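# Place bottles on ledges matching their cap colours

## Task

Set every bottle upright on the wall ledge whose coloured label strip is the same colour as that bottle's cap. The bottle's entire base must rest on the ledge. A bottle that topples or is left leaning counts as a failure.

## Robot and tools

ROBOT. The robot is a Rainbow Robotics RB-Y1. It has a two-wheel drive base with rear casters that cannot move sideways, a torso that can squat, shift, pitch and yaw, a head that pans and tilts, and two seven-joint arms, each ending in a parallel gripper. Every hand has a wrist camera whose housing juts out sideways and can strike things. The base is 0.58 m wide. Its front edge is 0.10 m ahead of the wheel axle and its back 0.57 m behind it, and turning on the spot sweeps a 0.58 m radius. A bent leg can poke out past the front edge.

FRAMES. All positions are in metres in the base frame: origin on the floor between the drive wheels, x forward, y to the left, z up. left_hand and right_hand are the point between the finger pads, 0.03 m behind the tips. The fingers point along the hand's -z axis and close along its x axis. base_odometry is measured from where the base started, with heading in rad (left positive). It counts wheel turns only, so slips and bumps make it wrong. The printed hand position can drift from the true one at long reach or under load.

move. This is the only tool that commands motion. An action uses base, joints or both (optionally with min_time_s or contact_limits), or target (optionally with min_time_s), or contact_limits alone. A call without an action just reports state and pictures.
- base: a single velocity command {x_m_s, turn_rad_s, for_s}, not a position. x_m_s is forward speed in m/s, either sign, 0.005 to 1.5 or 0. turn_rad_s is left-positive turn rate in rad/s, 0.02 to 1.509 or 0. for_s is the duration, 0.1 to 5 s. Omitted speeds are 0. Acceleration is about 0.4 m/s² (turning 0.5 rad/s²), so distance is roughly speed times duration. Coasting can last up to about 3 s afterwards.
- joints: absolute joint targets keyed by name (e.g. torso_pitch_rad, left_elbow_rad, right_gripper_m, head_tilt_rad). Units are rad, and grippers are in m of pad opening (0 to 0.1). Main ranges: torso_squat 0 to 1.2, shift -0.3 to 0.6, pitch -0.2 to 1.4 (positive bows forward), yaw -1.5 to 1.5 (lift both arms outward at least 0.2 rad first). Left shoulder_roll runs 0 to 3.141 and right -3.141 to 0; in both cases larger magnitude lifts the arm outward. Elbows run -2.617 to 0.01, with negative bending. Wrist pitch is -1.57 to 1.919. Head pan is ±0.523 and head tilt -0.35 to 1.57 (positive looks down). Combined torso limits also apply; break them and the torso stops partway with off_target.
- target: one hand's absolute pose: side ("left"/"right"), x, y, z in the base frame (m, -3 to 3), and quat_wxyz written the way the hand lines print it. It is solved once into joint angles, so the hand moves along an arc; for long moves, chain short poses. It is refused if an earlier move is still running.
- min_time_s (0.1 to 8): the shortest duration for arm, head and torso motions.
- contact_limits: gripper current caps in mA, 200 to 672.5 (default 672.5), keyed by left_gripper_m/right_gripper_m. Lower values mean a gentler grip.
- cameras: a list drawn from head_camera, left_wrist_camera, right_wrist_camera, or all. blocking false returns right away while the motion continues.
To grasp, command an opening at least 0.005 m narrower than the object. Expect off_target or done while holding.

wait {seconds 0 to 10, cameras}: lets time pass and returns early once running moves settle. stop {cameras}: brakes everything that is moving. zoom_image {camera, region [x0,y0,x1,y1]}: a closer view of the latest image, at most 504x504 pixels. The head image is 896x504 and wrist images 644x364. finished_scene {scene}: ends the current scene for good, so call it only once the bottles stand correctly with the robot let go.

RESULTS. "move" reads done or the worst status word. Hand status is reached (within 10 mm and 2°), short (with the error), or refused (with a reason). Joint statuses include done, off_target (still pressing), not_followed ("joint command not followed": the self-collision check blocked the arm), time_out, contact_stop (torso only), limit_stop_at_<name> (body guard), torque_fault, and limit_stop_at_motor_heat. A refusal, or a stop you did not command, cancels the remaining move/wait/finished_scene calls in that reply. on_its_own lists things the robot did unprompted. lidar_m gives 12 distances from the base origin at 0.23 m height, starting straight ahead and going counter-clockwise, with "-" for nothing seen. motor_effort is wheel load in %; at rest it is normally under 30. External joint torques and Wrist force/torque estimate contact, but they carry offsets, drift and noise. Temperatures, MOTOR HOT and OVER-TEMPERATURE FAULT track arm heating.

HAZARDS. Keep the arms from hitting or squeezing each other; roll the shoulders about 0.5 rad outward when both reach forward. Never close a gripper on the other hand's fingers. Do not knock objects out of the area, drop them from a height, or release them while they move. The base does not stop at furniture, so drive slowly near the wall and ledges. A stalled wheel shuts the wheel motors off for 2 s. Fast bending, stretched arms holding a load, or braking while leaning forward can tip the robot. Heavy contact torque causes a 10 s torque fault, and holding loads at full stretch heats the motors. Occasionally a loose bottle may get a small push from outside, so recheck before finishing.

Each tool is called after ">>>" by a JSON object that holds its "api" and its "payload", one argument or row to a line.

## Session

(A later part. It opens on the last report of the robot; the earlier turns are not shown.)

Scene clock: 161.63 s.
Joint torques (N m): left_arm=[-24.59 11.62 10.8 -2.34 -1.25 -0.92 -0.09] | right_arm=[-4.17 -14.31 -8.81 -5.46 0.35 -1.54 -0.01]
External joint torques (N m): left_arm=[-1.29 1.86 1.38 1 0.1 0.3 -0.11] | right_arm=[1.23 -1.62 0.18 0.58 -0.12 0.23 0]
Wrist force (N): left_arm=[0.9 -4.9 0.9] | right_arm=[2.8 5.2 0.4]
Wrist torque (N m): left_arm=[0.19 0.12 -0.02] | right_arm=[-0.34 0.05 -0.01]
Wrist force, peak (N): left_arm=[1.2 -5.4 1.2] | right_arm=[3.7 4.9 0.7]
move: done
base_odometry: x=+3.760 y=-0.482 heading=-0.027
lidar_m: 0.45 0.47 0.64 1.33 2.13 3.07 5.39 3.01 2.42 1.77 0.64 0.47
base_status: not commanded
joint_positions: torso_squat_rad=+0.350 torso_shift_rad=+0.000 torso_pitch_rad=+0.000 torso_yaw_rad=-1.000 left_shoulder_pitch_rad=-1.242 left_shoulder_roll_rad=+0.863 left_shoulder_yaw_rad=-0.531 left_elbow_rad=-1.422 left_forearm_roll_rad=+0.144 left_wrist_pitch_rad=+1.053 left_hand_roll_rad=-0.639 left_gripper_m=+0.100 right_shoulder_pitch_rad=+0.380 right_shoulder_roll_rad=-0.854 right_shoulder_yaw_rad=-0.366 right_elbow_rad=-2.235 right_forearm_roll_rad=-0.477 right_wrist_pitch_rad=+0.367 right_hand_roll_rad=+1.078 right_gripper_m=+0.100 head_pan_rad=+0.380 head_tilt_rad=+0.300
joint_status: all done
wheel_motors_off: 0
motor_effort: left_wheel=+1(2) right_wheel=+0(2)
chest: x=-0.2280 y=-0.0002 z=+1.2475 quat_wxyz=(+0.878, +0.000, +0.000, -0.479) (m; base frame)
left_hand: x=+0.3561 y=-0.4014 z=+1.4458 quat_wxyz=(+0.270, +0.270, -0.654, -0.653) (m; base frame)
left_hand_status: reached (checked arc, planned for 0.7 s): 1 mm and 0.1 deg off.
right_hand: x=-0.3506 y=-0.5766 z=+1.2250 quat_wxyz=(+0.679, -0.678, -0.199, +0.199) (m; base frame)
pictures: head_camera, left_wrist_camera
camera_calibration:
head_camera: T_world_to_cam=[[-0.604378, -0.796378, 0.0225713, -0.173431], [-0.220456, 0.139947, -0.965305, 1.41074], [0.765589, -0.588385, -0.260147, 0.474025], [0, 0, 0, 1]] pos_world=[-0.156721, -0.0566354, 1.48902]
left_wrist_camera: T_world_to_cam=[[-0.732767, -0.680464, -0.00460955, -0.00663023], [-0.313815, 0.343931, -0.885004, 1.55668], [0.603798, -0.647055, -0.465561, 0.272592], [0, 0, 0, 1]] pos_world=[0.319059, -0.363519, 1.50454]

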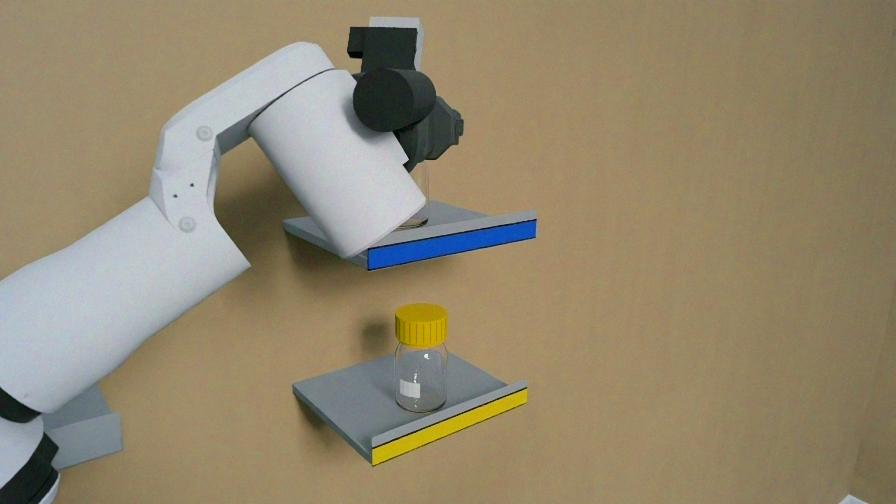

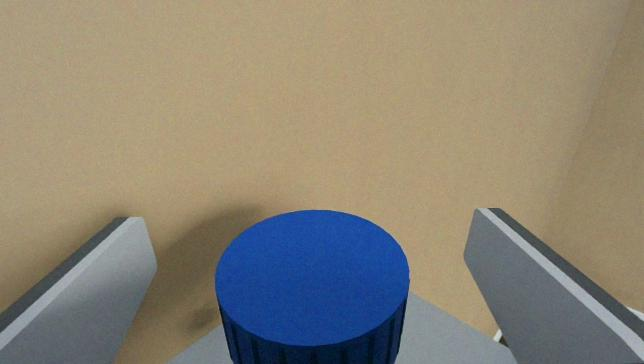

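>>> {"api": "move", "payload": {
  "target": {"side": "left", "x": 0.255, "y": -0.30, "z": 1.47, "quat_wxyz": [0.2706, 0.2706, -0.6533, -0.6533]},
  "min_time_s": 1.2
}}

>>> {"api": "move", "payload": {
  "target": {"side": "left", "x": 0.2, "y": -0.17, "z": 1.48, "quat_wxyz": [0.2706, 0.2706, -0.6533, -0.6533]},
  "min_time_s": 1.0
}}

>>> {"api": "move", "payload": {
  "joints": {"torso_yaw_rad": 0.0, "head_pan_rad": 0.0, "head_tilt_rad": 0.3},
  "min_time_s": 2.0,
  "cameras": ["head_camera"]
}}

Scene clock: 163.80 s.
Joint torques (N m): left_arm=[-17.89 9.56 10.8 -0.11 -1.63 -1.32 0.41] | right_arm=[-4.14 -15.17 -8.79 -5.5 0.33 -1.4 -0.42]
External joint torques (N m): left_arm=[-0.13 1.42 1.41 -0.42 0.1 -0.25 0.4] | right_arm=[1.25 -2.48 0.2 0.54 -0.14 0.37 -0.41]
Wrist force (N): left_arm=[0.8 -5.0 1.1] | right_arm=[3.0 4.8 1.0]
Wrist torque (N m): left_arm=[0.17 0.09 -0.15] | right_arm=[-0.31 0.03 -0.01]
Wrist force, peak (N): left_arm=[1.8 -5.8 1.0] | right_arm=[2.7 5.7 0.4]
move: done
base_odometry: x=+3.760 y=-0.482 heading=-0.027
lidar_m: 0.45 0.47 0.65 1.33 2.12 3.08 5.39 3.00 2.41 1.78 0.65 0.47
base_status: not commanded
joint_positions: torso_squat_rad=+0.350 torso_shift_rad=+0.000 torso_pitch_rad=+0.000 torso_yaw_rad=-1.000 left_shoulder_pitch_rad=-1.169 left_shoulder_roll_rad=+1.044 left_shoulder_yaw_rad=-0.439 left_elbow_rad=-2.085 left_forearm_roll_rad=+0.268 left_wrist_pitch_rad=+1.573 left_hand_roll_rad=-0.556 left_gripper_m=+0.100 right_shoulder_pitch_rad=+0.380 right_shoulder_roll_rad=-0.854 right_shoulder_yaw_rad=-0.366 right_elbow_rad=-2.235 right_forearm_roll_rad=-0.477 right_wrist_pitch_rad=+0.367 right_hand_roll_rad=+1.078 right_gripper_m=+0.100 head_pan_rad=+0.380 head_tilt_rad=+0.300
joint_status: all done
wheel_motors_off: 0
motor_effort: left_wheel=+2(2) right_wheel=+0(1)
chest: x=-0.2280 y=-0.0002 z=+1.2475 quat_wxyz=(+0.878, +0.000, +0.000, -0.479) (m; base frame)
left_hand: x=+0.2549 y=-0.3000 z=+1.4701 quat_wxyz=(+0.271, +0.271, -0.653, -0.653) (m; base frame)
left_hand_status: reached (checked arc, planned for 1.2 s): 0 mm and 0.0 deg off.
right_hand: x=-0.3506 y=-0.5766 z=+1.2250 quat_wxyz=(+0.679, -0.678, -0.199, +0.199) (m; base frame)
pictures: none

Scene clock: 165.30 s.
Joint torques (N m): left_arm=[-11.09 8.11 7.05 4.05 -1.78 -1.1 0.52] | right_arm=[-4.39 -14.01 -8.55 -5.56 0.27 -1.62 -0.05]
External joint torques (N m): left_arm=[0.45 0.73 0.65 -0.2 0 -0.22 0.51] | right_arm=[1.01 -1.32 0.44 0.48 -0.21 0.15 -0.05]
Wrist force (N): left_arm=[0.7 -5.3 1.1] | right_arm=[2.7 4.2 0.9]
Wrist torque (N m): left_arm=[0.21 0.12 -0.15] | right_arm=[-0.21 -0.02 0.01]
Wrist force, peak (N): left_arm=[0.3 -5.9 1.3] | right_arm=[4.0 5.0 0.5]
move: done
base_odometry: x=+3.760 y=-0.482 heading=-0.027
lidar_m: 0.45 0.47 0.65 1.33 2.12 3.08 5.39 3.01 2.42 1.77 0.65 0.47
base_status: not commanded
joint_positions: torso_squat_rad=+0.350 torso_shift_rad=+0.000 torso_pitch_rad=+0.000 torso_yaw_rad=-1.000 left_shoulder_pitch_rad=-1.085 left_shoulder_roll_rad=+1.285 left_shoulder_yaw_rad=-0.112 left_elbow_rad=-2.559 left_forearm_roll_rad=+0.627 left_wrist_pitch_rad=+1.907 left_hand_roll_rad=-0.447 left_gripper_m=+0.100 right_shoulder_pitch_rad=+0.380 right_shoulder_roll_rad=-0.854 right_shoulder_yaw_rad=-0.366 right_elbow_rad=-2.235 right_forearm_roll_rad=-0.477 right_wrist_pitch_rad=+0.367 right_hand_roll_rad=+1.078 right_gripper_m=+0.100 head_pan_rad=+0.380 head_tilt_rad=+0.300
joint_status: all done
wheel_motors_off: 0
motor_effort: left_wheel=+2(2) right_wheel=-1(2)
chest: x=-0.2280 y=-0.0002 z=+1.2475 quat_wxyz=(+0.878, +0.000, +0.000, -0.479) (m; base frame)
left_hand: x=+0.1999 y=-0.1702 z=+1.4801 quat_wxyz=(+0.271, +0.272, -0.653, -0.653) (m; base frame)
left_hand_status: reached (checked arc, planned for 1.0 s): 0 mm and 0.2 deg off.
right_hand: x=-0.3506 y=-0.5766 z=+1.2250 quat_wxyz=(+0.679, -0.678, -0.199, +0.199) (m; base frame)
pictures: none

Scene clock: 167.60 s.
Joint torques (N m): left_arm=[-11.39 8.75 6.58 3.92 -1.79 -0.96 0.34] | right_arm=[-4.55 -14.38 -8.92 -5.5 0.36 -1.5 -0.04]
External joint torques (N m): left_arm=[0.14 1.36 0.18 -0.33 -0.01 -0.08 0.33] | right_arm=[0.85 -1.7 0.06 0.55 -0.11 0.27 -0.03]
Wrist force (N): left_arm=[1.1 -5.0 1.4] | right_arm=[2.9 5.0 0.4]
Wrist torque (N m): left_arm=[0.18 0.14 -0.16] | right_arm=[-0.30 0.02 -0.06]
Wrist force, peak (N): left_arm=[0.7 -5.4 1.5] | right_arm=[3.7 5.1 0.9]
move: done
base_odometry: x=+3.760 y=-0.482 heading=-0.027
lidar_m: 0.45 0.47 0.64 1.33 2.12 3.08 5.39 3.01 2.42 1.78 0.64 0.47
base_status: not commanded
joint_positions: torso_squat_rad=+0.350 torso_shift_rad=+0.000 torso_pitch_rad=+0.000 torso_yaw_rad=+0.000 left_shoulder_pitch_rad=-1.085 left_shoulder_roll_rad=+1.285 left_shoulder_yaw_rad=-0.112 left_elbow_rad=-2.559 left_forearm_roll_rad=+0.627 left_wrist_pitch_rad=+1.907 left_hand_roll_rad=-0.447 left_gripper_m=+0.100 right_shoulder_pitch_rad=+0.380 right_shoulder_roll_rad=-0.854 right_shoulder_yaw_rad=-0.366 right_elbow_rad=-2.235 right_forearm_roll_rad=-0.477 right_wrist_pitch_rad=+0.367 right_hand_roll_rad=+1.078 right_gripper_m=+0.100 head_pan_rad=+0.000 head_tilt_rad=+0.300
joint_status: all done
wheel_motors_off: 0
motor_effort: left_wheel=+1(2) right_wheel=-1(1)
chest: x=-0.2280 y=-0.0002 z=+1.2475 quat_wxyz=(+1.000, +0.000, +0.000, +0.000) (m; base frame)
left_hand: x=+0.1461 y=+0.2681 z=+1.4804 quat_wxyz=(+0.551, +0.552, -0.443, -0.443) (m; base frame)
right_hand: x=+0.1908 y=-0.4147 z=+1.2251 quat_wxyz=(+0.500, -0.500, -0.500, +0.500) (m; base frame)
pictures: head_camera
camera_calibration:
head_camera: T_world_to_cam=[[-0.0290302, -0.999327, 0.0224162, -0.03395], [-0.26034, -0.0140927, -0.965414, 1.40232], [0.96508, -0.033862, -0.259756, 0.517945], [0, 0, 0, 1]] pos_world=[-0.135762, 0.00337394, 1.48912]

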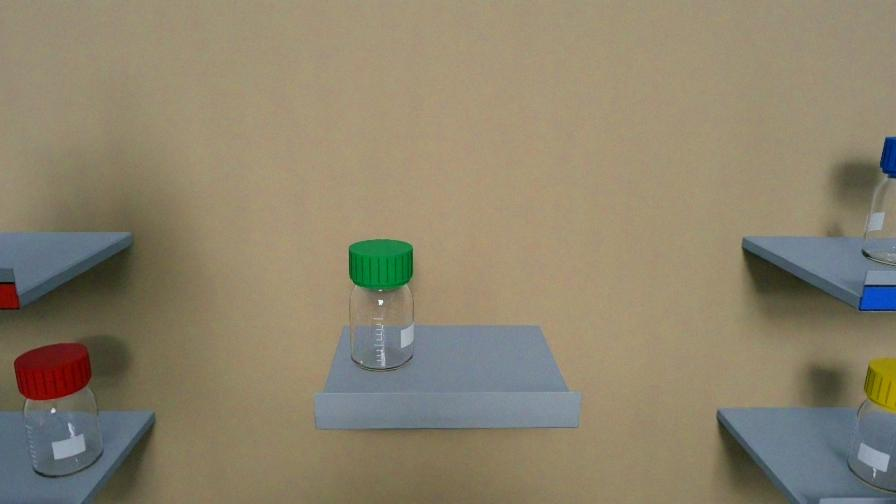

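>>> {"api": "move", "payload": {
  "target": {"side": "left", "x": 0.18, "y": 0.325, "z": 1.36, "quat_wxyz": [0.5, 0.5, -0.5, -0.5]},
  "min_time_s": 1.2
}}

>>> {"api": "move", "payload": {
  "target": {"side": "left", "x": 0.2, "y": 0.325, "z": 1.207, "quat_wxyz": [0.5, 0.5, -0.5, -0.5]},
  "min_time_s": 1.2
}}

>>> {"api": "move", "payload": {
  "joints": {"head_pan_rad": 0.35, "head_tilt_rad": 0.35},
  "cameras": ["head_camera", "left_wrist_camera"]
}}

Scene clock: 169.77 s.
Joint torques (N m): left_arm=[-9.27 12.24 8.42 -1.68 -1.17 -1.06 0.45] | right_arm=[-5.13 -14.31 -9.24 -5.51 0.34 -1.47 -0.16]
External joint torques (N m): left_arm=[-1.23 0.39 0.27 -0.71 0.11 0.22 0.44] | right_arm=[0.27 -1.63 -0.25 0.54 -0.14 0.3 -0.15]
Wrist force (N): left_arm=[1.2 -5.2 1.0] | right_arm=[2.2 4.8 1.1]
Wrist torque (N m): left_arm=[0.20 0.15 -0.01] | right_arm=[-0.27 -0.06 -0.03]
Wrist force, peak (N): left_arm=[0.6 -6.0 0.0] | right_arm=[3.1 5.2 1.0]
move: done
base_odometry: x=+3.760 y=-0.482 heading=-0.027
lidar_m: 0.45 0.47 0.65 1.33 2.12 3.08 5.39 3.01 2.42 1.77 0.65 0.47
base_status: not commanded
joint_positions: torso_squat_rad=+0.350 torso_shift_rad=+0.000 torso_pitch_rad=+0.000 torso_yaw_rad=+0.000 left_shoulder_pitch_rad=+0.039 left_shoulder_roll_rad=+1.129 left_shoulder_yaw_rad=+0.418 left_elbow_rad=-2.577 left_forearm_roll_rad=+0.461 left_wrist_pitch_rad=+1.027 left_hand_roll_rad=-0.681 left_gripper_m=+0.100 right_shoulder_pitch_rad=+0.380 right_shoulder_roll_rad=-0.854 right_shoulder_yaw_rad=-0.366 right_elbow_rad=-2.235 right_forearm_roll_rad=-0.477 right_wrist_pitch_rad=+0.367 right_hand_roll_rad=+1.078 right_gripper_m=+0.100 head_pan_rad=+0.000 head_tilt_rad=+0.300
joint_status: all done
wheel_motors_off: 0
motor_effort: left_wheel=+1(2) right_wheel=-1(2)
chest: x=-0.2280 y=-0.0002 z=+1.2475 quat_wxyz=(+1.000, +0.000, +0.000, +0.000) (m; base frame)
left_hand: x=+0.1800 y=+0.3250 z=+1.3600 quat_wxyz=(+0.500, +0.500, -0.500, -0.500) (m; base frame)
left_hand_status: reached (checked arc, planned for 1.2 s): 0 mm and 0.0 deg off.
right_hand: x=+0.1908 y=-0.4147 z=+1.2251 quat_wxyz=(+0.500, -0.500, -0.500, +0.500) (m; base frame)
pictures: none

Scene clock: 171.30 s.
Joint torques (N m): left_arm=[-7.55 9.33 5.66 -7.4 -0.69 -1.54 0.17] | right_arm=[-4.86 -14.5 -8.59 -5.66 0.36 -1.59 -0.05]
External joint torques (N m): left_arm=[-0.53 0.6 -1.44 0.28 -0.05 -0.02 0.16] | right_arm=[0.54 -1.82 0.39 0.4 -0.12 0.18 -0.04]
Wrist force (N): left_arm=[1.0 -5.3 1.1] | right_arm=[2.8 4.8 0.9]
Wrist torque (N m): left_arm=[0.21 0.13 -0.05] | right_arm=[-0.31 0.03 0.00]
Wrist force, peak (N): left_arm=[0.9 -6.0 1.3] | right_arm=[3.6 5.3 1.1]
move: done
base_odometry: x=+3.760 y=-0.482 heading=-0.027
lidar_m: 0.45 0.46 0.65 1.33 2.12 3.09 5.39 3.01 2.42 1.77 0.65 0.47
base_status: not commanded
joint_positions: torso_squat_rad=+0.350 torso_shift_rad=+0.000 torso_pitch_rad=+0.000 torso_yaw_rad=+0.000 left_shoulder_pitch_rad=+0.248 left_shoulder_roll_rad=+0.714 left_shoulder_yaw_rad=+0.085 left_elbow_rad=-2.389 left_forearm_roll_rad=-0.007 left_wrist_pitch_rad=+0.588 left_hand_roll_rad=-0.841 left_gripper_m=+0.100 right_shoulder_pitch_rad=+0.380 right_shoulder_roll_rad=-0.854 right_shoulder_yaw_rad=-0.366 right_elbow_rad=-2.235 right_forearm_roll_rad=-0.477 right_wrist_pitch_rad=+0.367 right_hand_roll_rad=+1.078 right_gripper_m=+0.100 head_pan_rad=+0.000 head_tilt_rad=+0.300
joint_status: all done
wheel_motors_off: 0
motor_effort: left_wheel=+1(2) right_wheel=-1(2)
chest: x=-0.2280 y=-0.0002 z=+1.2475 quat_wxyz=(+1.000, +0.000, +0.000, +0.000) (m; base frame)
left_hand: x=+0.1997 y=+0.3250 z=+1.2071 quat_wxyz=(+0.500, +0.500, -0.499, -0.500) (m; base frame)
left_hand_status: reached (checked arc, planned for 1.2 s): 0 mm and 0.1 deg off.
right_hand: x=+0.1908 y=-0.4148 z=+1.2251 quat_wxyz=(+0.500, -0.500, -0.500, +0.500) (m; base frame)
pictures: none

Scene clock: 172.17 s.
Joint torques (N m): left_arm=[-7.42 9.14 5.92 -7.57 -0.71 -1.65 0.21] | right_arm=[-4.76 -14.37 -8.69 -5.39 0.45 -1.47 -0.13]
External joint torques (N m): left_arm=[-0.41 0.4 -1.18 0.11 -0.07 -0.13 0.19] | right_arm=[0.64 -1.69 0.29 0.66 -0.02 0.3 -0.12]
Wrist force (N): left_arm=[1.2 -5.3 1.3] | right_arm=[3.2 5.0 1.1]
Wrist torque (N m): left_arm=[0.22 0.16 -0.02] | right_arm=[-0.29 0.11 -0.07]
Wrist force, peak (N): left_arm=[1.0 -5.6 1.0] | right_arm=[3.2 5.0 1.1]
move: done
base_odometry: x=+3.760 y=-0.482 heading=-0.027
lidar_m: 0.44 0.46 0.65 1.33 2.13 3.08 5.38 3.02 2.42 1.78 0.65 0.47
base_status: not commanded
joint_positions: torso_squat_rad=+0.350 torso_shift_rad=+0.000 torso_pitch_rad=+0.000 torso_yaw_rad=+0.000 left_shoulder_pitch_rad=+0.248 left_shoulder_roll_rad=+0.714 left_shoulder_yaw_rad=+0.085 left_elbow_rad=-2.389 left_forearm_roll_rad=-0.007 left_wrist_pitch_rad=+0.588 left_hand_roll_rad=-0.841 left_gripper_m=+0.100 right_shoulder_pitch_rad=+0.380 right_shoulder_roll_rad=-0.854 right_shoulder_yaw_rad=-0.366 right_elbow_rad=-2.235 right_forearm_roll_rad=-0.477 right_wrist_pitch_rad=+0.367 right_hand_roll_rad=+1.078 right_gripper_m=+0.100 head_pan_rad=+0.350 head_tilt_rad=+0.350
joint_status: all done
wheel_motors_off: 0
motor_effort: left_wheel=+2(2) right_wheel=-2(2)
chest: x=-0.2280 y=-0.0002 z=+1.2475 quat_wxyz=(+1.000, +0.000, +0.000, +0.000) (m; base frame)
left_hand: x=+0.1997 y=+0.3250 z=+1.2071 quat_wxyz=(+0.500, +0.500, -0.499, -0.500) (m; base frame)
right_hand: x=+0.1908 y=-0.4148 z=+1.2251 quat_wxyz=(+0.500, -0.500, -0.500, +0.500) (m; base frame)
pictures: head_camera, left_wrist_camera
camera_calibration:
head_camera: T_world_to_cam=[[0.31638, -0.948331, 0.0239059, 0.0351299], [-0.284573, -0.118918, -0.95125, 1.37682], [0.904943, 0.294153, -0.307493, 0.574763], [0, 0, 0, 1]] pos_world=[-0.139436, 0.027975, 1.48559]
left_wrist_camera: T_world_to_cam=[[-0.0358212, -0.999342, -0.00570118, 0.337767], [-0.468061, 0.0218174, -0.883427, 1.18004], [0.88297, -0.0289769, -0.468535, 0.472835], [0, 0, 0, 1]] pos_world=[0.146929, 0.325501, 1.26594]

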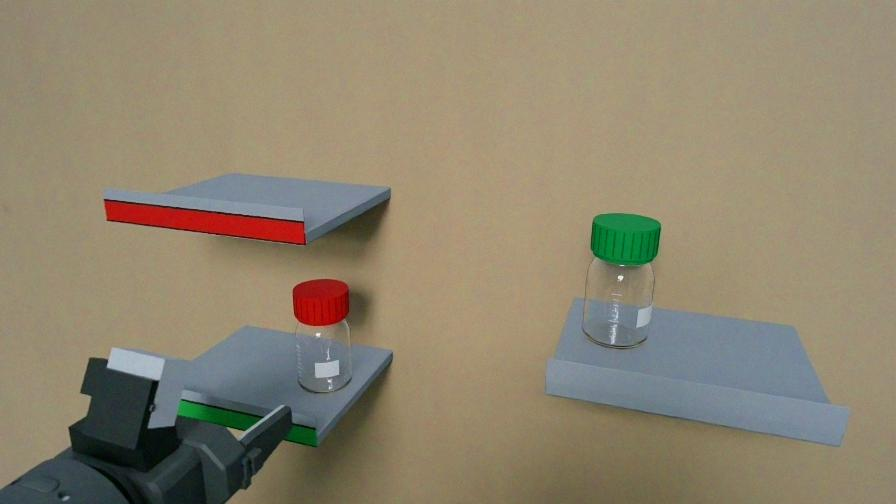

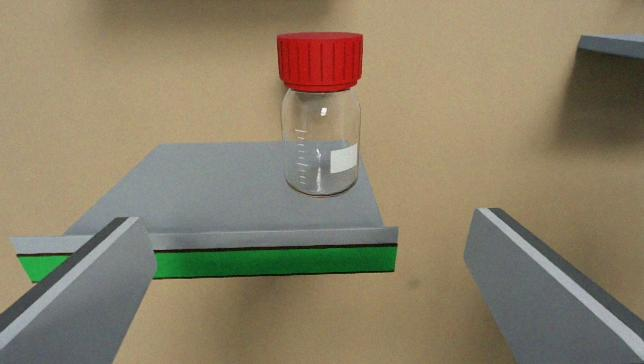

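>>> {"api": "move", "payload": {
  "target": {"side": "left", "x": 0.29, "y": 0.319, "z": 1.206, "quat_wxyz": [0.5, 0.5, -0.5, -0.5]},
  "min_time_s": 1.2,
  "cameras": ["head_camera", "left_wrist_camera"]
}}

Scene clock: 177.03 s.
Joint torques (N m): left_arm=[-13.53 9.59 5.73 -7.45 -0.9 -1.63 -0.11] | right_arm=[-4.17 -14.41 -8.99 -5.26 0.16 -1.56 -0.13]
External joint torques (N m): left_arm=[-0.84 -0.11 -2.1 0.42 -0.28 -0.08 -0.12] | right_arm=[1.23 -1.73 -0.01 0.8 -0.32 0.21 -0.12]
Wrist force (N): left_arm=[1.0 -5.2 1.1] | right_arm=[3.0 4.5 0.7]
Wrist torque (N m): left_arm=[0.20 0.11 -0.03] | right_arm=[-0.25 0.05 -0.02]
Wrist force, peak (N): left_arm=[0.9 -5.8 1.1] | right_arm=[3.9 5.2 1.4]
move: done
base_odometry: x=+3.760 y=-0.482 heading=-0.027
lidar_m: 0.45 0.48 0.64 1.33 2.13 3.08 5.39 3.01 2.42 1.78 0.65 0.47
base_status: not commanded
joint_positions: torso_squat_rad=+0.350 torso_shift_rad=+0.000 torso_pitch_rad=+0.000 torso_yaw_rad=+0.000 left_shoulder_pitch_rad=-0.098 left_shoulder_roll_rad=+0.694 left_shoulder_yaw_rad=-0.039 left_elbow_rad=-2.062 left_forearm_roll_rad=-0.012 left_wrist_pitch_rad=+0.583 left_hand_roll_rad=-0.865 left_gripper_m=+0.100 right_shoulder_pitch_rad=+0.380 right_shoulder_roll_rad=-0.854 right_shoulder_yaw_rad=-0.366 right_elbow_rad=-2.235 right_forearm_roll_rad=-0.477 right_wrist_pitch_rad=+0.367 right_hand_roll_rad=+1.078 right_gripper_m=+0.100 head_pan_rad=+0.350 head_tilt_rad=+0.350
joint_status: all done
wheel_motors_off: 0
motor_effort: left_wheel=+1(2) right_wheel=-1(2)
chest: x=-0.2280 y=-0.0002 z=+1.2475 quat_wxyz=(+1.000, +0.000, +0.000, +0.000) (m; base frame)
left_hand: x=+0.2896 y=+0.3191 z=+1.2064 quat_wxyz=(+0.500, +0.500, -0.500, -0.500) (m; base frame)
left_hand_status: reached (checked arc, planned for 1.2 s): 1 mm and 0.0 deg off.
right_hand: x=+0.1908 y=-0.4148 z=+1.2251 quat_wxyz=(+0.500, -0.500, -0.500, +0.500) (m; base frame)
pictures: head_camera, left_wrist_camera
camera_calibration:
head_camera: T_world_to_cam=[[0.31638, -0.948331, 0.0239059, 0.0351299], [-0.284573, -0.118918, -0.95125, 1.37682], [0.904943, 0.294153, -0.307493, 0.574763], [0, 0, 0, 1]] pos_world=[-0.139436, 0.027975, 1.48559]
left_wrist_camera: T_world_to_cam=[[-0.0358489, -0.999343, -0.00540366, 0.334709], [-0.466487, 0.0215155, -0.884266, 1.22232], [0.883801, -0.0291792, -0.466952, 0.390993], [0, 0, 0, 1]] pos_world=[0.236637, 0.319599, 1.26524]

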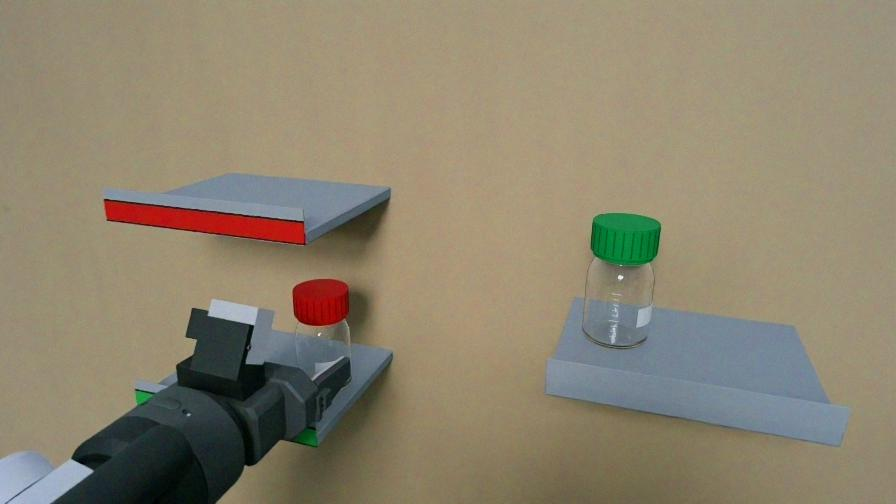

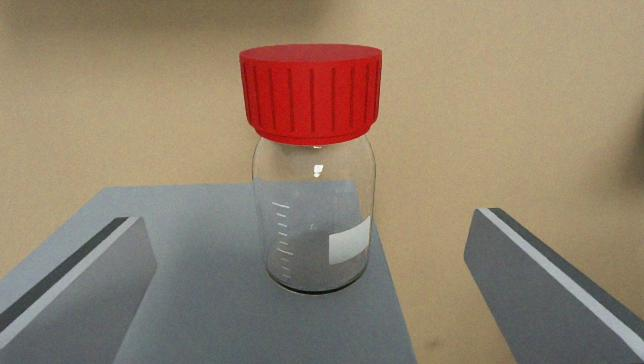

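>>> {"api": "move", "payload": {
  "target": {"side": "left", "x": 0.30, "y": 0.3175, "z": 1.2, "quat_wxyz": [0.5, 0.5, -0.5, -0.5]},
  "min_time_s": 0.5
}}

>>> {"api": "move", "payload": {
  "target": {"side": "left", "x": 0.356, "y": 0.3175, "z": 1.2, "quat_wxyz": [0.5, 0.5, -0.5, -0.5]},
  "min_time_s": 1.2,
  "cameras": ["head_camera", "left_wrist_camera"]
}}

Scene clock: 188.60 s.
Joint torques (N m): left_arm=[-14.6 9.3 5.86 -7.49 -0.94 -1.76 0.02] | right_arm=[-5.19 -14.39 -8.34 -5.4 0.44 -1.57 -0.04]
External joint torques (N m): left_arm=[-1.39 -0.32 -1.91 0.57 -0.35 -0.21 0.01] | right_arm=[0.21 -1.71 0.64 0.65 -0.04 0.19 -0.03]
Wrist force (N): left_arm=[1.1 -5.2 1.2] | right_arm=[2.9 4.5 1.3]
Wrist torque (N m): left_arm=[0.18 0.14 -0.02] | right_arm=[-0.28 0.07 -0.01]
Wrist force, peak (N): left_arm=[1.2 -5.7 1.1] | right_arm=[4.2 4.9 0.6]
move: done
base_odometry: x=+3.760 y=-0.482 heading=-0.027
lidar_m: 0.45 0.47 0.65 1.33 2.12 3.08 5.39 3.02 2.42 1.78 0.66 0.47
base_status: not commanded
joint_positions: torso_squat_rad=+0.350 torso_shift_rad=+0.000 torso_pitch_rad=+0.000 torso_yaw_rad=+0.000 left_shoulder_pitch_rad=-0.125 left_shoulder_roll_rad=+0.676 left_shoulder_yaw_rad=-0.055 left_elbow_rad=-2.014 left_forearm_roll_rad=-0.026 left_wrist_pitch_rad=+0.562 left_hand_roll_rad=-0.869 left_gripper_m=+0.100 right_shoulder_pitch_rad=+0.380 right_shoulder_roll_rad=-0.854 right_shoulder_yaw_rad=-0.366 right_elbow_rad=-2.235 right_forearm_roll_rad=-0.477 right_wrist_pitch_rad=+0.367 right_hand_roll_rad=+1.078 right_gripper_m=+0.100 head_pan_rad=+0.350 head_tilt_rad=+0.350
joint_status: all done
wheel_motors_off: 0
motor_effort: left_wheel=+1(2) right_wheel=+0(2)
chest: x=-0.2280 y=-0.0002 z=+1.2475 quat_wxyz=(+1.000, +0.000, +0.000, +0.000) (m; base frame)
left_hand: x=+0.2992 y=+0.3173 z=+1.2004 quat_wxyz=(+0.500, +0.500, -0.500, -0.500) (m; base frame)
left_hand_status: reached (checked arc, planned for 0.5 s): 1 mm and 0.1 deg off.
right_hand: x=+0.1908 y=-0.4148 z=+1.2251 quat_wxyz=(+0.500, -0.500, -0.500, +0.500) (m; base frame)
pictures: none

Scene clock: 190.13 s.
Joint torques (N m): left_arm=[-17.94 10.54 5.61 -7.66 -0.47 -1.71 0.02] | right_arm=[-4.13 -14.23 -8.97 -5.46 0.03 -1.6 -0.13]
External joint torques (N m): left_arm=[-1.35 0.32 -2.26 0.63 0.02 -0.14 0.01] | right_arm=[1.27 -1.55 0.01 0.59 -0.45 0.17 -0.12]
Wrist force (N): left_arm=[1.4 -5.2 0.9] | right_arm=[2.8 4.3 0.9]
Wrist torque (N m): left_arm=[0.19 0.16 -0.03] | right_arm=[-0.23 0.04 -0.04]
Wrist force, peak (N): left_arm=[0.9 -5.9 0.8] | right_arm=[2.8 5.5 1.6]
move: done
base_odometry: x=+3.760 y=-0.482 heading=-0.027
lidar_m: 0.45 0.47 0.64 1.32 2.12 3.09 5.39 3.01 2.42 1.77 0.64 0.47
base_status: not commanded
joint_positions: torso_squat_rad=+0.350 torso_shift_rad=+0.000 torso_pitch_rad=+0.000 torso_yaw_rad=+0.000 left_shoulder_pitch_rad=-0.322 left_shoulder_roll_rad=+0.653 left_shoulder_yaw_rad=-0.107 left_elbow_rad=-1.754 left_forearm_roll_rad=-0.017 left_wrist_pitch_rad=+0.489 left_hand_roll_rad=-0.885 left_gripper_m=+0.100 right_shoulder_pitch_rad=+0.380 right_shoulder_roll_rad=-0.854 right_shoulder_yaw_rad=-0.366 right_elbow_rad=-2.235 right_forearm_roll_rad=-0.477 right_wrist_pitch_rad=+0.367 right_hand_roll_rad=+1.078 right_gripper_m=+0.100 head_pan_rad=+0.350 head_tilt_rad=+0.350
joint_status: all done
wheel_motors_off: 0
motor_effort: left_wheel=+1(2) right_wheel=-1(2)
chest: x=-0.2280 y=-0.0002 z=+1.2475 quat_wxyz=(+1.000, +0.000, +0.000, +0.000) (m; base frame)
left_hand: x=+0.3560 y=+0.3177 z=+1.2004 quat_wxyz=(+0.500, +0.500, -0.500, -0.500) (m; base frame)
left_hand_status: reached (checked arc, planned for 1.2 s): 0 mm and 0.0 deg off.
right_hand: x=+0.1908 y=-0.4148 z=+1.2251 quat_wxyz=(+0.500, -0.500, -0.500, +0.500) (m; base frame)
pictures: head_camera, left_wrist_camera
camera_calibration:
head_camera: T_world_to_cam=[[0.316371, -0.948335, 0.0238767, 0.0351403], [-0.284583, -0.118889, -0.951251, 1.37684], [0.904943, 0.294153, -0.307493, 0.574672], [0, 0, 0, 1]] pos_world=[-0.139336, 0.0279749, 1.48559]
left_wrist_camera: T_world_to_cam=[[-0.0356684, -0.99935, -0.0052841, 0.335455], [-0.466221, 0.0213165, -0.884412, 1.24819], [0.883949, -0.0290819, -0.466678, 0.329044], [0, 0, 0, 1]] pos_world=[0.303039, 0.318199, 1.25924]

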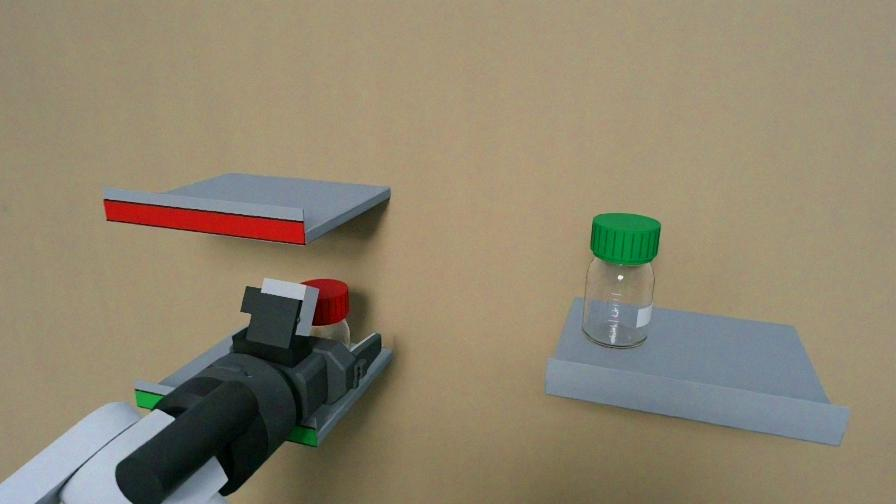

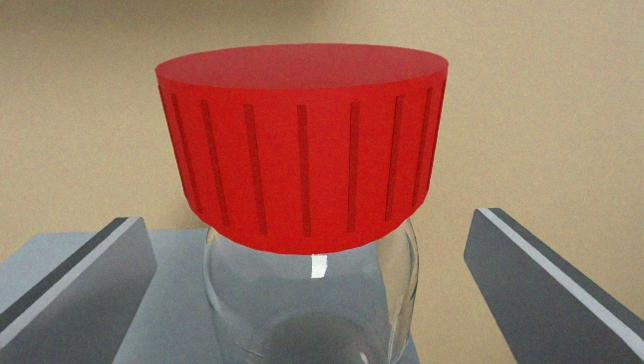

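>>> {"api": "move", "payload": {
  "target": {"side": "left", "x": 0.359, "y": 0.3175, "z": 1.2, "quat_wxyz": [0.5, 0.5, -0.5, -0.5]},
  "min_time_s": 0.4
}}

>>> {"api": "move", "payload": {
  "joints": {"left_gripper_m": 0.045},
  "cameras": ["head_camera", "left_wrist_camera"]
}}

Scene clock: 191.83 s.
Joint torques (N m): left_arm=[-18.21 10.09 5.74 -7.62 -0.42 -1.79 -0.04] | right_arm=[-4.68 -14.33 -9.07 -5.42 0.19 -1.56 -0.33]
External joint torques (N m): left_arm=[-1.44 -0.16 -2.12 0.68 0.07 -0.22 -0.06] | right_arm=[0.72 -1.65 -0.08 0.64 -0.29 0.21 -0.32]
Wrist force (N): left_arm=[0.9 -5.2 0.9] | right_arm=[3.3 4.2 0.7]
Wrist torque (N m): left_arm=[0.22 0.11 -0.03] | right_arm=[-0.23 0.10 -0.03]
Wrist force, peak (N): left_arm=[1.4 -5.4 1.1] | right_arm=[3.2 5.2 1.6]
move: done
base_odometry: x=+3.760 y=-0.482 heading=-0.027
lidar_m: 0.45 0.47 0.65 1.33 2.13 3.08 5.39 3.01 2.43 1.77 0.65 0.47
base_status: not commanded
joint_positions: torso_squat_rad=+0.350 torso_shift_rad=+0.000 torso_pitch_rad=+0.000 torso_yaw_rad=+0.000 left_shoulder_pitch_rad=-0.332 left_shoulder_roll_rad=+0.651 left_shoulder_yaw_rad=-0.110 left_elbow_rad=-1.739 left_forearm_roll_rad=-0.017 left_wrist_pitch_rad=+0.485 left_hand_roll_rad=-0.886 left_gripper_m=+0.100 right_shoulder_pitch_rad=+0.380 right_shoulder_roll_rad=-0.854 right_shoulder_yaw_rad=-0.366 right_elbow_rad=-2.235 right_forearm_roll_rad=-0.477 right_wrist_pitch_rad=+0.367 right_hand_roll_rad=+1.078 right_gripper_m=+0.100 head_pan_rad=+0.350 head_tilt_rad=+0.350
joint_status: all done
wheel_motors_off: 0
motor_effort: left_wheel=+1(1) right_wheel=-1(2)
chest: x=-0.2280 y=-0.0002 z=+1.2475 quat_wxyz=(+1.000, +0.000, +0.000, +0.000) (m; base frame)
left_hand: x=+0.3589 y=+0.3178 z=+1.2004 quat_wxyz=(+0.500, +0.500, -0.500, -0.500) (m; base frame)
left_hand_status: reached (checked arc, planned for 0.4 s): 1 mm and 0.0 deg off.
right_hand: x=+0.1908 y=-0.4148 z=+1.2251 quat_wxyz=(+0.500, -0.500, -0.500, +0.500) (m; base frame)
pictures: none

Scene clock: 192.97 s.
Joint torques (N m): left_arm=[-18.35 9.97 5.67 -7.54 -0.6 -1.78 -0.05] | right_arm=[-4.5 -14.11 -8.65 -5.41 0.32 -1.65 -0.24]
External joint torques (N m): left_arm=[-1.58 -0.28 -2.19 0.76 -0.12 -0.2 -0.07] | right_arm=[0.9 -1.42 0.34 0.64 -0.16 0.12 -0.23]
Wrist force (N): left_arm=[1.5 -5.4 1.2] | right_arm=[3.2 4.2 0.9]
Wrist torque (N m): left_arm=[0.23 0.12 0.03] | right_arm=[-0.22 0.08 -0.04]
Wrist force, peak (N): left_arm=[1.3 -5.7 1.0] | right_arm=[3.4 5.3 1.5]
move: off_target
base_odometry: x=+3.760 y=-0.482 heading=-0.027
lidar_m: 0.45 0.47 0.65 1.33 2.12 3.08 5.39 3.01 2.42 1.77 0.65 0.47
base_status: not commanded
joint_positions: torso_squat_rad=+0.350 torso_shift_rad=+0.000 torso_pitch_rad=+0.000 torso_yaw_rad=+0.000 left_shoulder_pitch_rad=-0.332 left_shoulder_roll_rad=+0.651 left_shoulder_yaw_rad=-0.110 left_elbow_rad=-1.739 left_forearm_roll_rad=-0.017 left_wrist_pitch_rad=+0.485 left_hand_roll_rad=-0.886 left_gripper_m=+0.055 right_shoulder_pitch_rad=+0.380 right_shoulder_roll_rad=-0.854 right_shoulder_yaw_rad=-0.366 right_elbow_rad=-2.235 right_forearm_roll_rad=-0.477 right_wrist_pitch_rad=+0.367 right_hand_roll_rad=+1.078 right_gripper_m=+0.100 head_pan_rad=+0.350 head_tilt_rad=+0.350
joint_status: left_gripper_m off_target (ended at +0.055, target +0.045)
wheel_motors_off: 0
motor_effort: left_wheel=+1(2) right_wheel=+0(2)
chest: x=-0.2280 y=-0.0002 z=+1.2475 quat_wxyz=(+1.000, +0.000, +0.000, +0.000) (m; base frame)
left_hand: x=+0.3589 y=+0.3178 z=+1.2004 quat_wxyz=(+0.500, +0.500, -0.500, -0.500) (m; base frame)
right_hand: x=+0.1908 y=-0.4148 z=+1.2251 quat_wxyz=(+0.500, -0.500, -0.500, +0.500) (m; base frame)
pictures: head_camera, left_wrist_camera
camera_calibration:
head_camera: T_world_to_cam=[[0.316371, -0.948335, 0.0238767, 0.0351403], [-0.284583, -0.118889, -0.951251, 1.37684], [0.904943, 0.294153, -0.307493, 0.574672], [0, 0, 0, 1]] pos_world=[-0.139336, 0.0279749, 1.48559]
left_wrist_camera: T_world_to_cam=[[-0.0355785, -0.999353, -0.00532695, 0.335685], [-0.466301, 0.0213151, -0.884369, 1.24942], [0.88391, -0.0289805, -0.466758, 0.326517], [0, 0, 0, 1]] pos_world=[0.305938, 0.318299, 1.25914]

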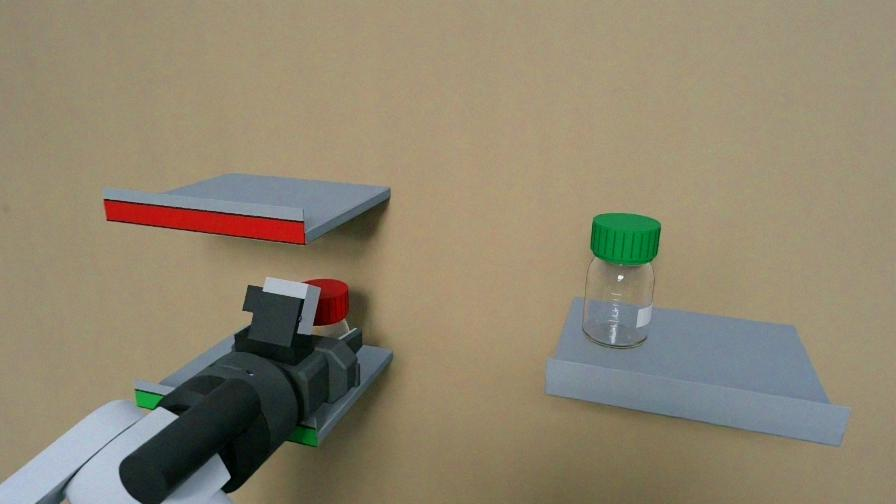

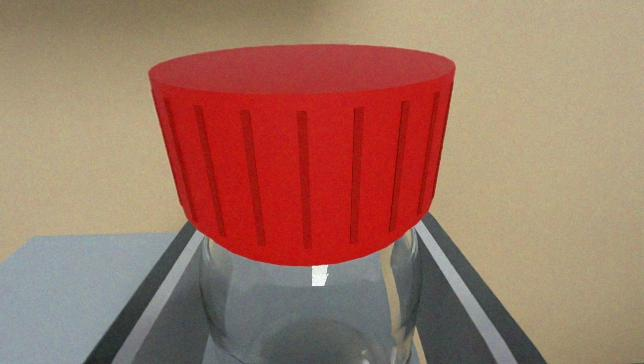

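>>> {"api": "move", "payload": {
  "target": {"side": "left", "x": 0.359, "y": 0.3178, "z": 1.207, "quat_wxyz": [0.5, 0.5, -0.5, -0.5]},
  "min_time_s": 0.6
}}

>>> {"api": "move", "payload": {
  "target": {"side": "left", "x": 0.325, "y": 0.3178, "z": 1.208, "quat_wxyz": [0.5, 0.5, -0.5, -0.5]},
  "min_time_s": 0.8
}}

>>> {"api": "move", "payload": {
  "target": {"side": "left", "x": 0.322, "y": 0.3178, "z": 1.23, "quat_wxyz": [0.5, 0.5, -0.5, -0.5]},
  "min_time_s": 0.8,
  "cameras": ["head_camera", "left_wrist_camera"]
}}

Scene clock: 195.37 s.
Joint torques (N m): left_arm=[-19.41 12.62 6.2 -9.77 -0.5 -1.74 0.48] | right_arm=[-4.36 -13.93 -8.8 -5.38 0.35 -1.46 -0.09]
External joint torques (N m): left_arm=[-2.59 2.26 -1.78 -1.6 0 -0.17 0.47] | right_arm=[1.04 -1.25 0.18 0.68 -0.13 0.31 -0.09]
Wrist force (N): left_arm=[1.2 -6.9 1.0] | right_arm=[3.2 4.7 0.1]
Wrist torque (N m): left_arm=[0.20 0.14 -0.07] | right_arm=[-0.30 0.07 0.01]
Wrist force, peak (N): left_arm=[1.2 -7.2 1.1] | right_arm=[3.5 5.5 0.7]
move: done
base_odometry: x=+3.760 y=-0.482 heading=-0.027
lidar_m: 0.45 0.47 0.65 1.33 2.13 3.08 5.39 3.00 2.43 1.77 0.65 0.46
base_status: not commanded
joint_positions: torso_squat_rad=+0.350 torso_shift_rad=+0.000 torso_pitch_rad=+0.000 torso_yaw_rad=+0.000 left_shoulder_pitch_rad=-0.341 left_shoulder_roll_rad=+0.664 left_shoulder_yaw_rad=-0.110 left_elbow_rad=-1.750 left_forearm_roll_rad=-0.003 left_wrist_pitch_rad=+0.503 left_hand_roll_rad=-0.885 left_gripper_m=+0.055 right_shoulder_pitch_rad=+0.380 right_shoulder_roll_rad=-0.854 right_shoulder_yaw_rad=-0.366 right_elbow_rad=-2.235 right_forearm_roll_rad=-0.477 right_wrist_pitch_rad=+0.367 right_hand_roll_rad=+1.078 right_gripper_m=+0.100 head_pan_rad=+0.350 head_tilt_rad=+0.350
joint_status: all done
wheel_motors_off: 0
motor_effort: left_wheel=+2(2) right_wheel=-1(2)
chest: x=-0.2280 y=-0.0002 z=+1.2475 quat_wxyz=(+1.000, +0.000, +0.000, +0.000) (m; base frame)
left_hand: x=+0.3590 y=+0.3180 z=+1.2069 quat_wxyz=(+0.500, +0.500, -0.500, -0.500) (m; base frame)
left_hand_status: reached (checked arc, planned for 0.6 s): 0 mm and 0.0 deg off.
right_hand: x=+0.1908 y=-0.4148 z=+1.2251 quat_wxyz=(+0.500, -0.500, -0.500, +0.500) (m; base frame)
pictures: none

Scene clock: 196.50 s.
Joint torques (N m): left_arm=[-16.22 12.33 9.8 -9.37 -0.86 -1.73 0.57] | right_arm=[-4.35 -14.32 -8.77 -5.43 0.23 -1.48 0.08]
External joint torques (N m): left_arm=[-1.37 2.27 1.79 -1.4 -0.29 -0.17 0.56] | right_arm=[1.05 -1.64 0.21 0.62 -0.25 0.29 0.09]
Wrist force (N): left_arm=[0.9 -6.9 1.0] | right_arm=[3.4 4.8 0.5]
Wrist torque (N m): left_arm=[0.19 0.11 -0.16] | right_arm=[-0.29 0.12 0.01]
Wrist force, peak (N): left_arm=[1.0 -7.2 1.2] | right_arm=[3.3 5.3 1.0]
move: done
base_odometry: x=+3.760 y=-0.482 heading=-0.027
lidar_m: 0.45 0.47 0.64 1.32 2.12 3.08 5.39 3.01 2.42 1.78 0.65 0.47
base_status: not commanded
joint_positions: torso_squat_rad=+0.350 torso_shift_rad=+0.000 torso_pitch_rad=+0.000 torso_yaw_rad=+0.000 left_shoulder_pitch_rad=-0.226 left_shoulder_roll_rad=+0.684 left_shoulder_yaw_rad=-0.080 left_elbow_rad=-1.912 left_forearm_roll_rad=-0.007 left_wrist_pitch_rad=+0.554 left_hand_roll_rad=-0.872 left_gripper_m=+0.055 right_shoulder_pitch_rad=+0.380 right_shoulder_roll_rad=-0.854 right_shoulder_yaw_rad=-0.366 right_elbow_rad=-2.235 right_forearm_roll_rad=-0.477 right_wrist_pitch_rad=+0.367 right_hand_roll_rad=+1.078 right_gripper_m=+0.100 head_pan_rad=+0.350 head_tilt_rad=+0.350
joint_status: all done
wheel_motors_off: 0
motor_effort: left_wheel=+1(2) right_wheel=+0(2)
chest: x=-0.2280 y=-0.0002 z=+1.2475 quat_wxyz=(+1.000, +0.000, +0.000, +0.000) (m; base frame)
left_hand: x=+0.3252 y=+0.3176 z=+1.2078 quat_wxyz=(+0.500, +0.500, -0.500, -0.500) (m; base frame)
left_hand_status: reached (checked arc, planned for 0.8 s): 0 mm and 0.0 deg off.
right_hand: x=+0.1908 y=-0.4148 z=+1.2251 quat_wxyz=(+0.500, -0.500, -0.500, +0.500) (m; base frame)
pictures: none

Scene clock: 197.63 s.
Joint torques (N m): left_arm=[-17.18 12.29 10.47 -8.97 -0.63 -1.74 0.57] | right_arm=[-4.56 -14.79 -8.54 -5.61 0.25 -1.42 0.02]
External joint torques (N m): left_arm=[-2.3 1.88 2.14 -1.54 0.03 -0.19 0.56] | right_arm=[0.84 -2.11 0.44 0.45 -0.22 0.35 0.03]
Wrist force (N): left_arm=[1.1 -6.9 1.0] | right_arm=[3.1 4.7 0.7]
Wrist torque (N m): left_arm=[0.21 0.13 -0.18] | right_arm=[-0.26 0.09 -0.01]
Wrist force, peak (N): left_arm=[1.2 -7.1 1.1] | right_arm=[3.2 5.3 0.5]
move: done
base_odometry: x=+3.760 y=-0.482 heading=-0.027
lidar_m: 0.44 0.47 0.64 1.33 2.12 3.08 5.39 3.00 2.42 1.78 0.65 0.47
base_status: not commanded
joint_positions: torso_squat_rad=+0.350 torso_shift_rad=+0.000 torso_pitch_rad=+0.000 torso_yaw_rad=+0.000 left_shoulder_pitch_rad=-0.248 left_shoulder_roll_rad=+0.728 left_shoulder_yaw_rad=-0.070 left_elbow_rad=-1.960 left_forearm_roll_rad=+0.039 left_wrist_pitch_rad=+0.620 left_hand_roll_rad=-0.869 left_gripper_m=+0.055 right_shoulder_pitch_rad=+0.380 right_shoulder_roll_rad=-0.854 right_shoulder_yaw_rad=-0.366 right_elbow_rad=-2.235 right_forearm_roll_rad=-0.477 right_wrist_pitch_rad=+0.367 right_hand_roll_rad=+1.078 right_gripper_m=+0.100 head_pan_rad=+0.350 head_tilt_rad=+0.350
joint_status: all done
wheel_motors_off: 0
motor_effort: left_wheel=+1(2) right_wheel=-1(2)
chest: x=-0.2280 y=-0.0002 z=+1.2475 quat_wxyz=(+1.000, +0.000, +0.000, +0.000) (m; base frame)
left_hand: x=+0.3220 y=+0.3177 z=+1.2297 quat_wxyz=(+0.500, +0.500, -0.500, -0.500) (m; base frame)
left_hand_status: reached (checked arc, planned for 0.8 s): 0 mm and 0.0 deg off.
right_hand: x=+0.1908 y=-0.4148 z=+1.2251 quat_wxyz=(+0.500, -0.500, -0.500, +0.500) (m; base frame)
pictures: head_camera, left_wrist_camera
camera_calibration:
head_camera: T_world_to_cam=[[0.316371, -0.948335, 0.0238767, 0.0351403], [-0.284583, -0.118889, -0.951251, 1.37684], [0.904943, 0.294153, -0.307493, 0.574672], [0, 0, 0, 1]] pos_world=[-0.139336, 0.0279749, 1.48559]
left_wrist_camera: T_world_to_cam=[[-0.0361644, -0.999333, -0.00509604, 0.334385], [-0.467316, 0.0214185, -0.883831, 1.25781], [0.883351, -0.0295817, -0.467779, 0.374429], [0, 0, 0, 1]] pos_world=[0.269133, 0.318297, 1.28854]

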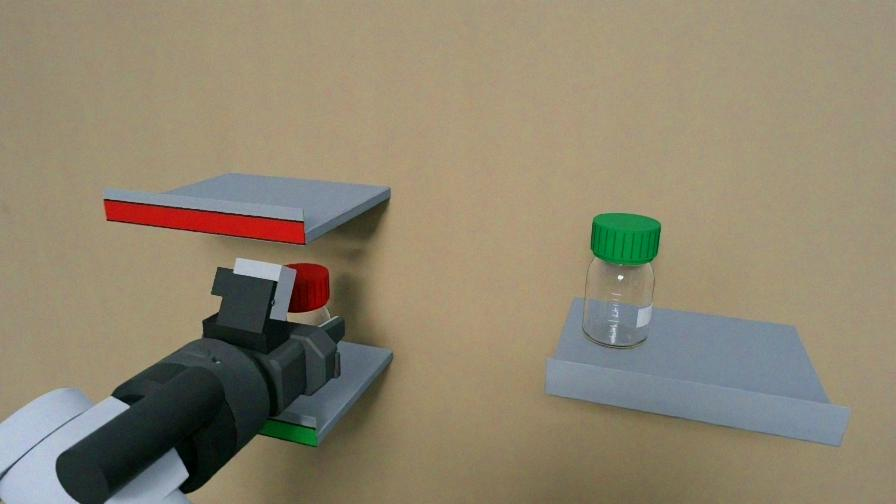

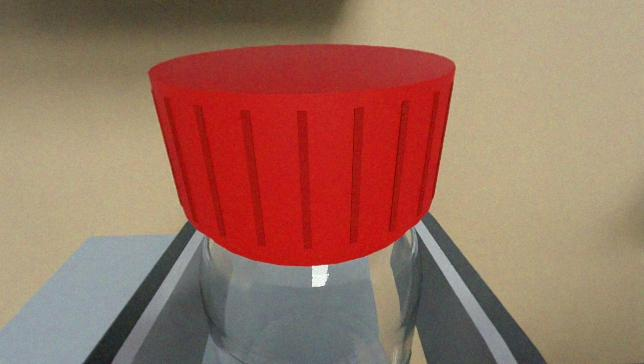

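>>> {"api": "move", "payload": {
  "target": {"side": "left", "x": 0.2, "y": 0.33, "z": 1.237, "quat_wxyz": [0.5, 0.5, -0.5, -0.5]},
  "min_time_s": 1.2
}}

>>> {"api": "move", "payload": {
  "target": {"side": "left", "x": 0.18, "y": 0.385, "z": 1.45, "quat_wxyz": [0.5, 0.5, -0.5, -0.5]},
  "min_time_s": 1.5
}}

>>> {"api": "move", "payload": {
  "target": {"side": "left", "x": 0.35, "y": 0.39, "z": 1.45, "quat_wxyz": [0.5, 0.5, -0.5, -0.5]},
  "min_time_s": 1.5,
  "cameras": ["head_camera", "left_wrist_camera"]
}}

Scene clock: 199.73 s.
Joint torques (N m): left_arm=[-8.04 11.68 9.23 -7.8 -0.86 -1.65 0.5] | right_arm=[-4.83 -14.44 -8.81 -5.34 0.21 -1.6 -0.19]
External joint torques (N m): left_arm=[-0.69 2.01 1.54 -1.23 -0.08 -0.19 0.49] | right_arm=[0.57 -1.76 0.18 0.71 -0.27 0.17 -0.18]
Wrist force (N): left_arm=[0.7 -6.7 1.2] | right_arm=[3.0 4.9 0.3]
Wrist torque (N m): left_arm=[0.18 0.09 -0.16] | right_arm=[-0.32 0.09 0.00]
Wrist force, peak (N): left_arm=[0.4 -7.3 1.1] | right_arm=[3.5 4.9 0.9]
move: done
base_odometry: x=+3.760 y=-0.482 heading=-0.027
lidar_m: 0.45 0.47 0.65 1.33 2.13 3.08 5.39 3.01 2.42 1.78 0.64 0.47
base_status: not commanded
joint_positions: torso_squat_rad=+0.350 torso_shift_rad=+0.000 torso_pitch_rad=+0.000 torso_yaw_rad=+0.000 left_shoulder_pitch_rad=+0.215 left_shoulder_roll_rad=+0.809 left_shoulder_yaw_rad=+0.137 left_elbow_rad=-2.432 left_forearm_roll_rad=+0.065 left_wrist_pitch_rad=+0.670 left_hand_roll_rad=-0.795 left_gripper_m=+0.055 right_shoulder_pitch_rad=+0.380 right_shoulder_roll_rad=-0.854 right_shoulder_yaw_rad=-0.366 right_elbow_rad=-2.235 right_forearm_roll_rad=-0.477 right_wrist_pitch_rad=+0.367 right_hand_roll_rad=+1.078 right_gripper_m=+0.100 head_pan_rad=+0.350 head_tilt_rad=+0.350
joint_status: all done
wheel_motors_off: 0
motor_effort: left_wheel=+1(2) right_wheel=+0(2)
chest: x=-0.2280 y=-0.0002 z=+1.2475 quat_wxyz=(+1.000, +0.000, +0.000, +0.000) (m; base frame)
left_hand: x=+0.2001 y=+0.3299 z=+1.2368 quat_wxyz=(+0.500, +0.500, -0.500, -0.500) (m; base frame)
left_hand_status: reached (checked arc, planned for 1.2 s): 0 mm and 0.0 deg off.
right_hand: x=+0.1908 y=-0.4148 z=+1.2251 quat_wxyz=(+0.500, -0.500, -0.500, +0.500) (m; base frame)
pictures: none

Scene clock: 201.57 s.
Joint torques (N m): left_arm=[-8.87 15.71 10.55 2.33 -1.27 -1.69 -0.05] | right_arm=[-5.02 -14.3 -8.66 -5.29 0.28 -1.51 -0.23]
External joint torques (N m): left_arm=[-1.4 1.55 1.6 0.77 -0.25 -0.22 -0.06] | right_arm=[0.38 -1.62 0.32 0.76 -0.19 0.26 -0.22]
Wrist force (N): left_arm=[1.1 -6.7 0.9] | right_arm=[2.9 4.2 0.2]
Wrist torque (N m): left_arm=[0.19 0.14 -0.02] | right_arm=[-0.22 0.08 -0.06]
Wrist force, peak (N): left_arm=[1.5 -7.0 1.5] | right_arm=[3.8 5.3 0.6]
move: done
base_odometry: x=+3.760 y=-0.482 heading=-0.027
lidar_m: 0.45 0.47 0.64 1.33 2.12 3.08 5.39 3.01 2.42 1.77 0.65 0.47
base_status: not commanded
joint_positions: torso_squat_rad=+0.350 torso_shift_rad=+0.000 torso_pitch_rad=+0.000 torso_yaw_rad=+0.000 left_shoulder_pitch_rad=+0.143 left_shoulder_roll_rad=+1.375 left_shoulder_yaw_rad=+0.800 left_elbow_rad=-2.319 left_forearm_roll_rad=+0.913 left_wrist_pitch_rad=+0.902 left_hand_roll_rad=-0.808 left_gripper_m=+0.055 right_shoulder_pitch_rad=+0.380 right_shoulder_roll_rad=-0.854 right_shoulder_yaw_rad=-0.366 right_elbow_rad=-2.235 right_forearm_roll_rad=-0.477 right_wrist_pitch_rad=+0.367 right_hand_roll_rad=+1.078 right_gripper_m=+0.100 head_pan_rad=+0.350 head_tilt_rad=+0.350
joint_status: all done
wheel_motors_off: 0
motor_effort: left_wheel=+1(2) right_wheel=-2(3)
chest: x=-0.2280 y=-0.0002 z=+1.2475 quat_wxyz=(+1.000, +0.000, +0.000, +0.000) (m; base frame)
left_hand: x=+0.1796 y=+0.3847 z=+1.4503 quat_wxyz=(+0.500, +0.502, -0.501, -0.497) (m; base frame)
left_hand_status: reached (checked arc, planned for 1.5 s): 1 mm and 0.4 deg off.
right_hand: x=+0.1908 y=-0.4148 z=+1.2251 quat_wxyz=(+0.500, -0.500, -0.500, +0.500) (m; base frame)
pictures: none

Scene clock: 203.40 s.
Joint torques (N m): left_arm=[-18.11 16 11.82 -0.42 -0.94 -1.64 0.5] | right_arm=[-4.54 -14.14 -8.7 -5.41 0.18 -1.69 -0.21]
External joint torques (N m): left_arm=[-1.3 1.97 0.24 0.07 -0.21 -0.19 0.49] | right_arm=[0.86 -1.46 0.28 0.64 -0.3 0.08 -0.2]
Wrist force (N): left_arm=[1.2 -6.8 1.1] | right_arm=[3.2 4.8 0.9]
Wrist torque (N m): left_arm=[0.18 0.14 -0.16] | right_arm=[-0.28 0.14 -0.01]
Wrist force, peak (N): left_arm=[1.4 -7.5 1.5] | right_arm=[3.8 5.0 1.1]
move: done
base_odometry: x=+3.760 y=-0.482 heading=-0.027
lidar_m: 0.44 0.47 0.65 1.32 2.12 3.08 5.39 3.02 2.42 1.77 0.65 0.47
base_status: not commanded
joint_positions: torso_squat_rad=+0.350 torso_shift_rad=+0.000 torso_pitch_rad=+0.000 torso_yaw_rad=+0.000 left_shoulder_pitch_rad=-0.848 left_shoulder_roll_rad=+1.415 left_shoulder_yaw_rad=-0.346 left_elbow_rad=-1.660 left_forearm_roll_rad=+0.728 left_wrist_pitch_rad=+0.626 left_hand_roll_rad=-0.794 left_gripper_m=+0.055 right_shoulder_pitch_rad=+0.380 right_shoulder_roll_rad=-0.854 right_shoulder_yaw_rad=-0.366 right_elbow_rad=-2.235 right_forearm_roll_rad=-0.477 right_wrist_pitch_rad=+0.367 right_hand_roll_rad=+1.078 right_gripper_m=+0.100 head_pan_rad=+0.350 head_tilt_rad=+0.350
joint_status: all done
wheel_motors_off: 0
motor_effort: left_wheel=+2(2) right_wheel=+0(2)
chest: x=-0.2280 y=-0.0002 z=+1.2475 quat_wxyz=(+1.000, +0.000, +0.000, +0.000) (m; base frame)
left_hand: x=+0.3496 y=+0.3897 z=+1.4500 quat_wxyz=(+0.499, +0.501, -0.501, -0.499) (m; base frame)
left_hand_status: reached (checked arc, planned for 1.5 s): 0 mm and 0.2 deg off.
right_hand: x=+0.1908 y=-0.4148 z=+1.2251 quat_wxyz=(+0.500, -0.500, -0.500, +0.500) (m; base frame)
pictures: head_camera, left_wrist_camera
camera_calibration:
head_camera: T_world_to_cam=[[0.316371, -0.948335, 0.0238767, 0.0351403], [-0.284583, -0.118889, -0.951251, 1.37684], [0.904943, 0.294153, -0.307493, 0.574672], [0, 0, 0, 1]] pos_world=[-0.139336, 0.0279749, 1.48559]
left_wrist_camera: T_world_to_cam=[[-0.0356007, -0.999354, -0.00483769, 0.4079], [-0.464018, 0.020817, -0.885581, 1.46551], [0.88511, -0.0292825, -0.46446, 0.449654], [0, 0, 0, 1]] pos_world=[0.29655, 0.390296, 1.50864]

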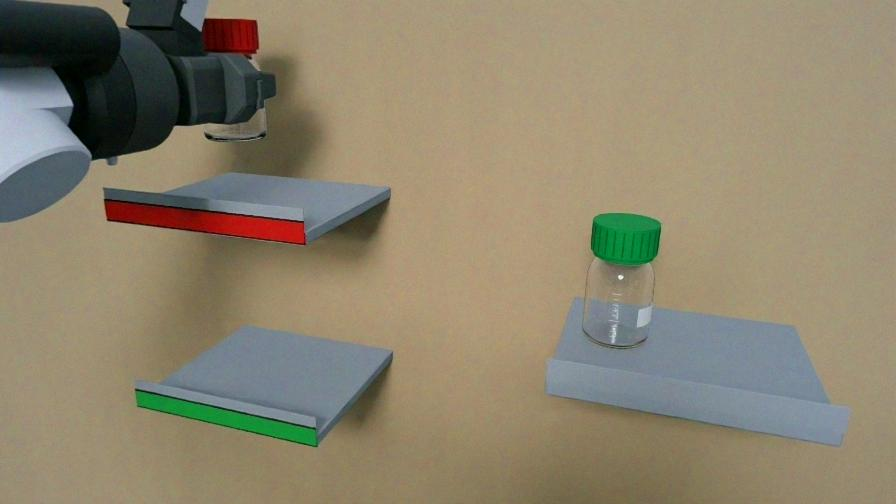

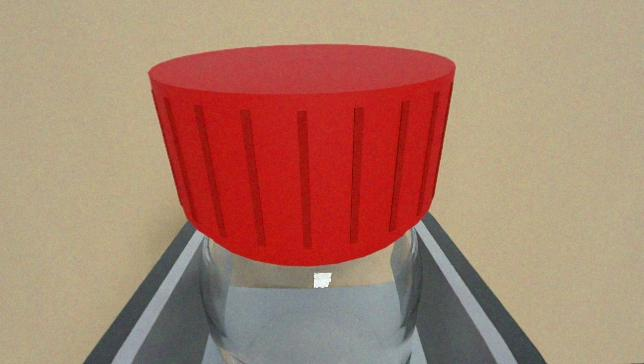

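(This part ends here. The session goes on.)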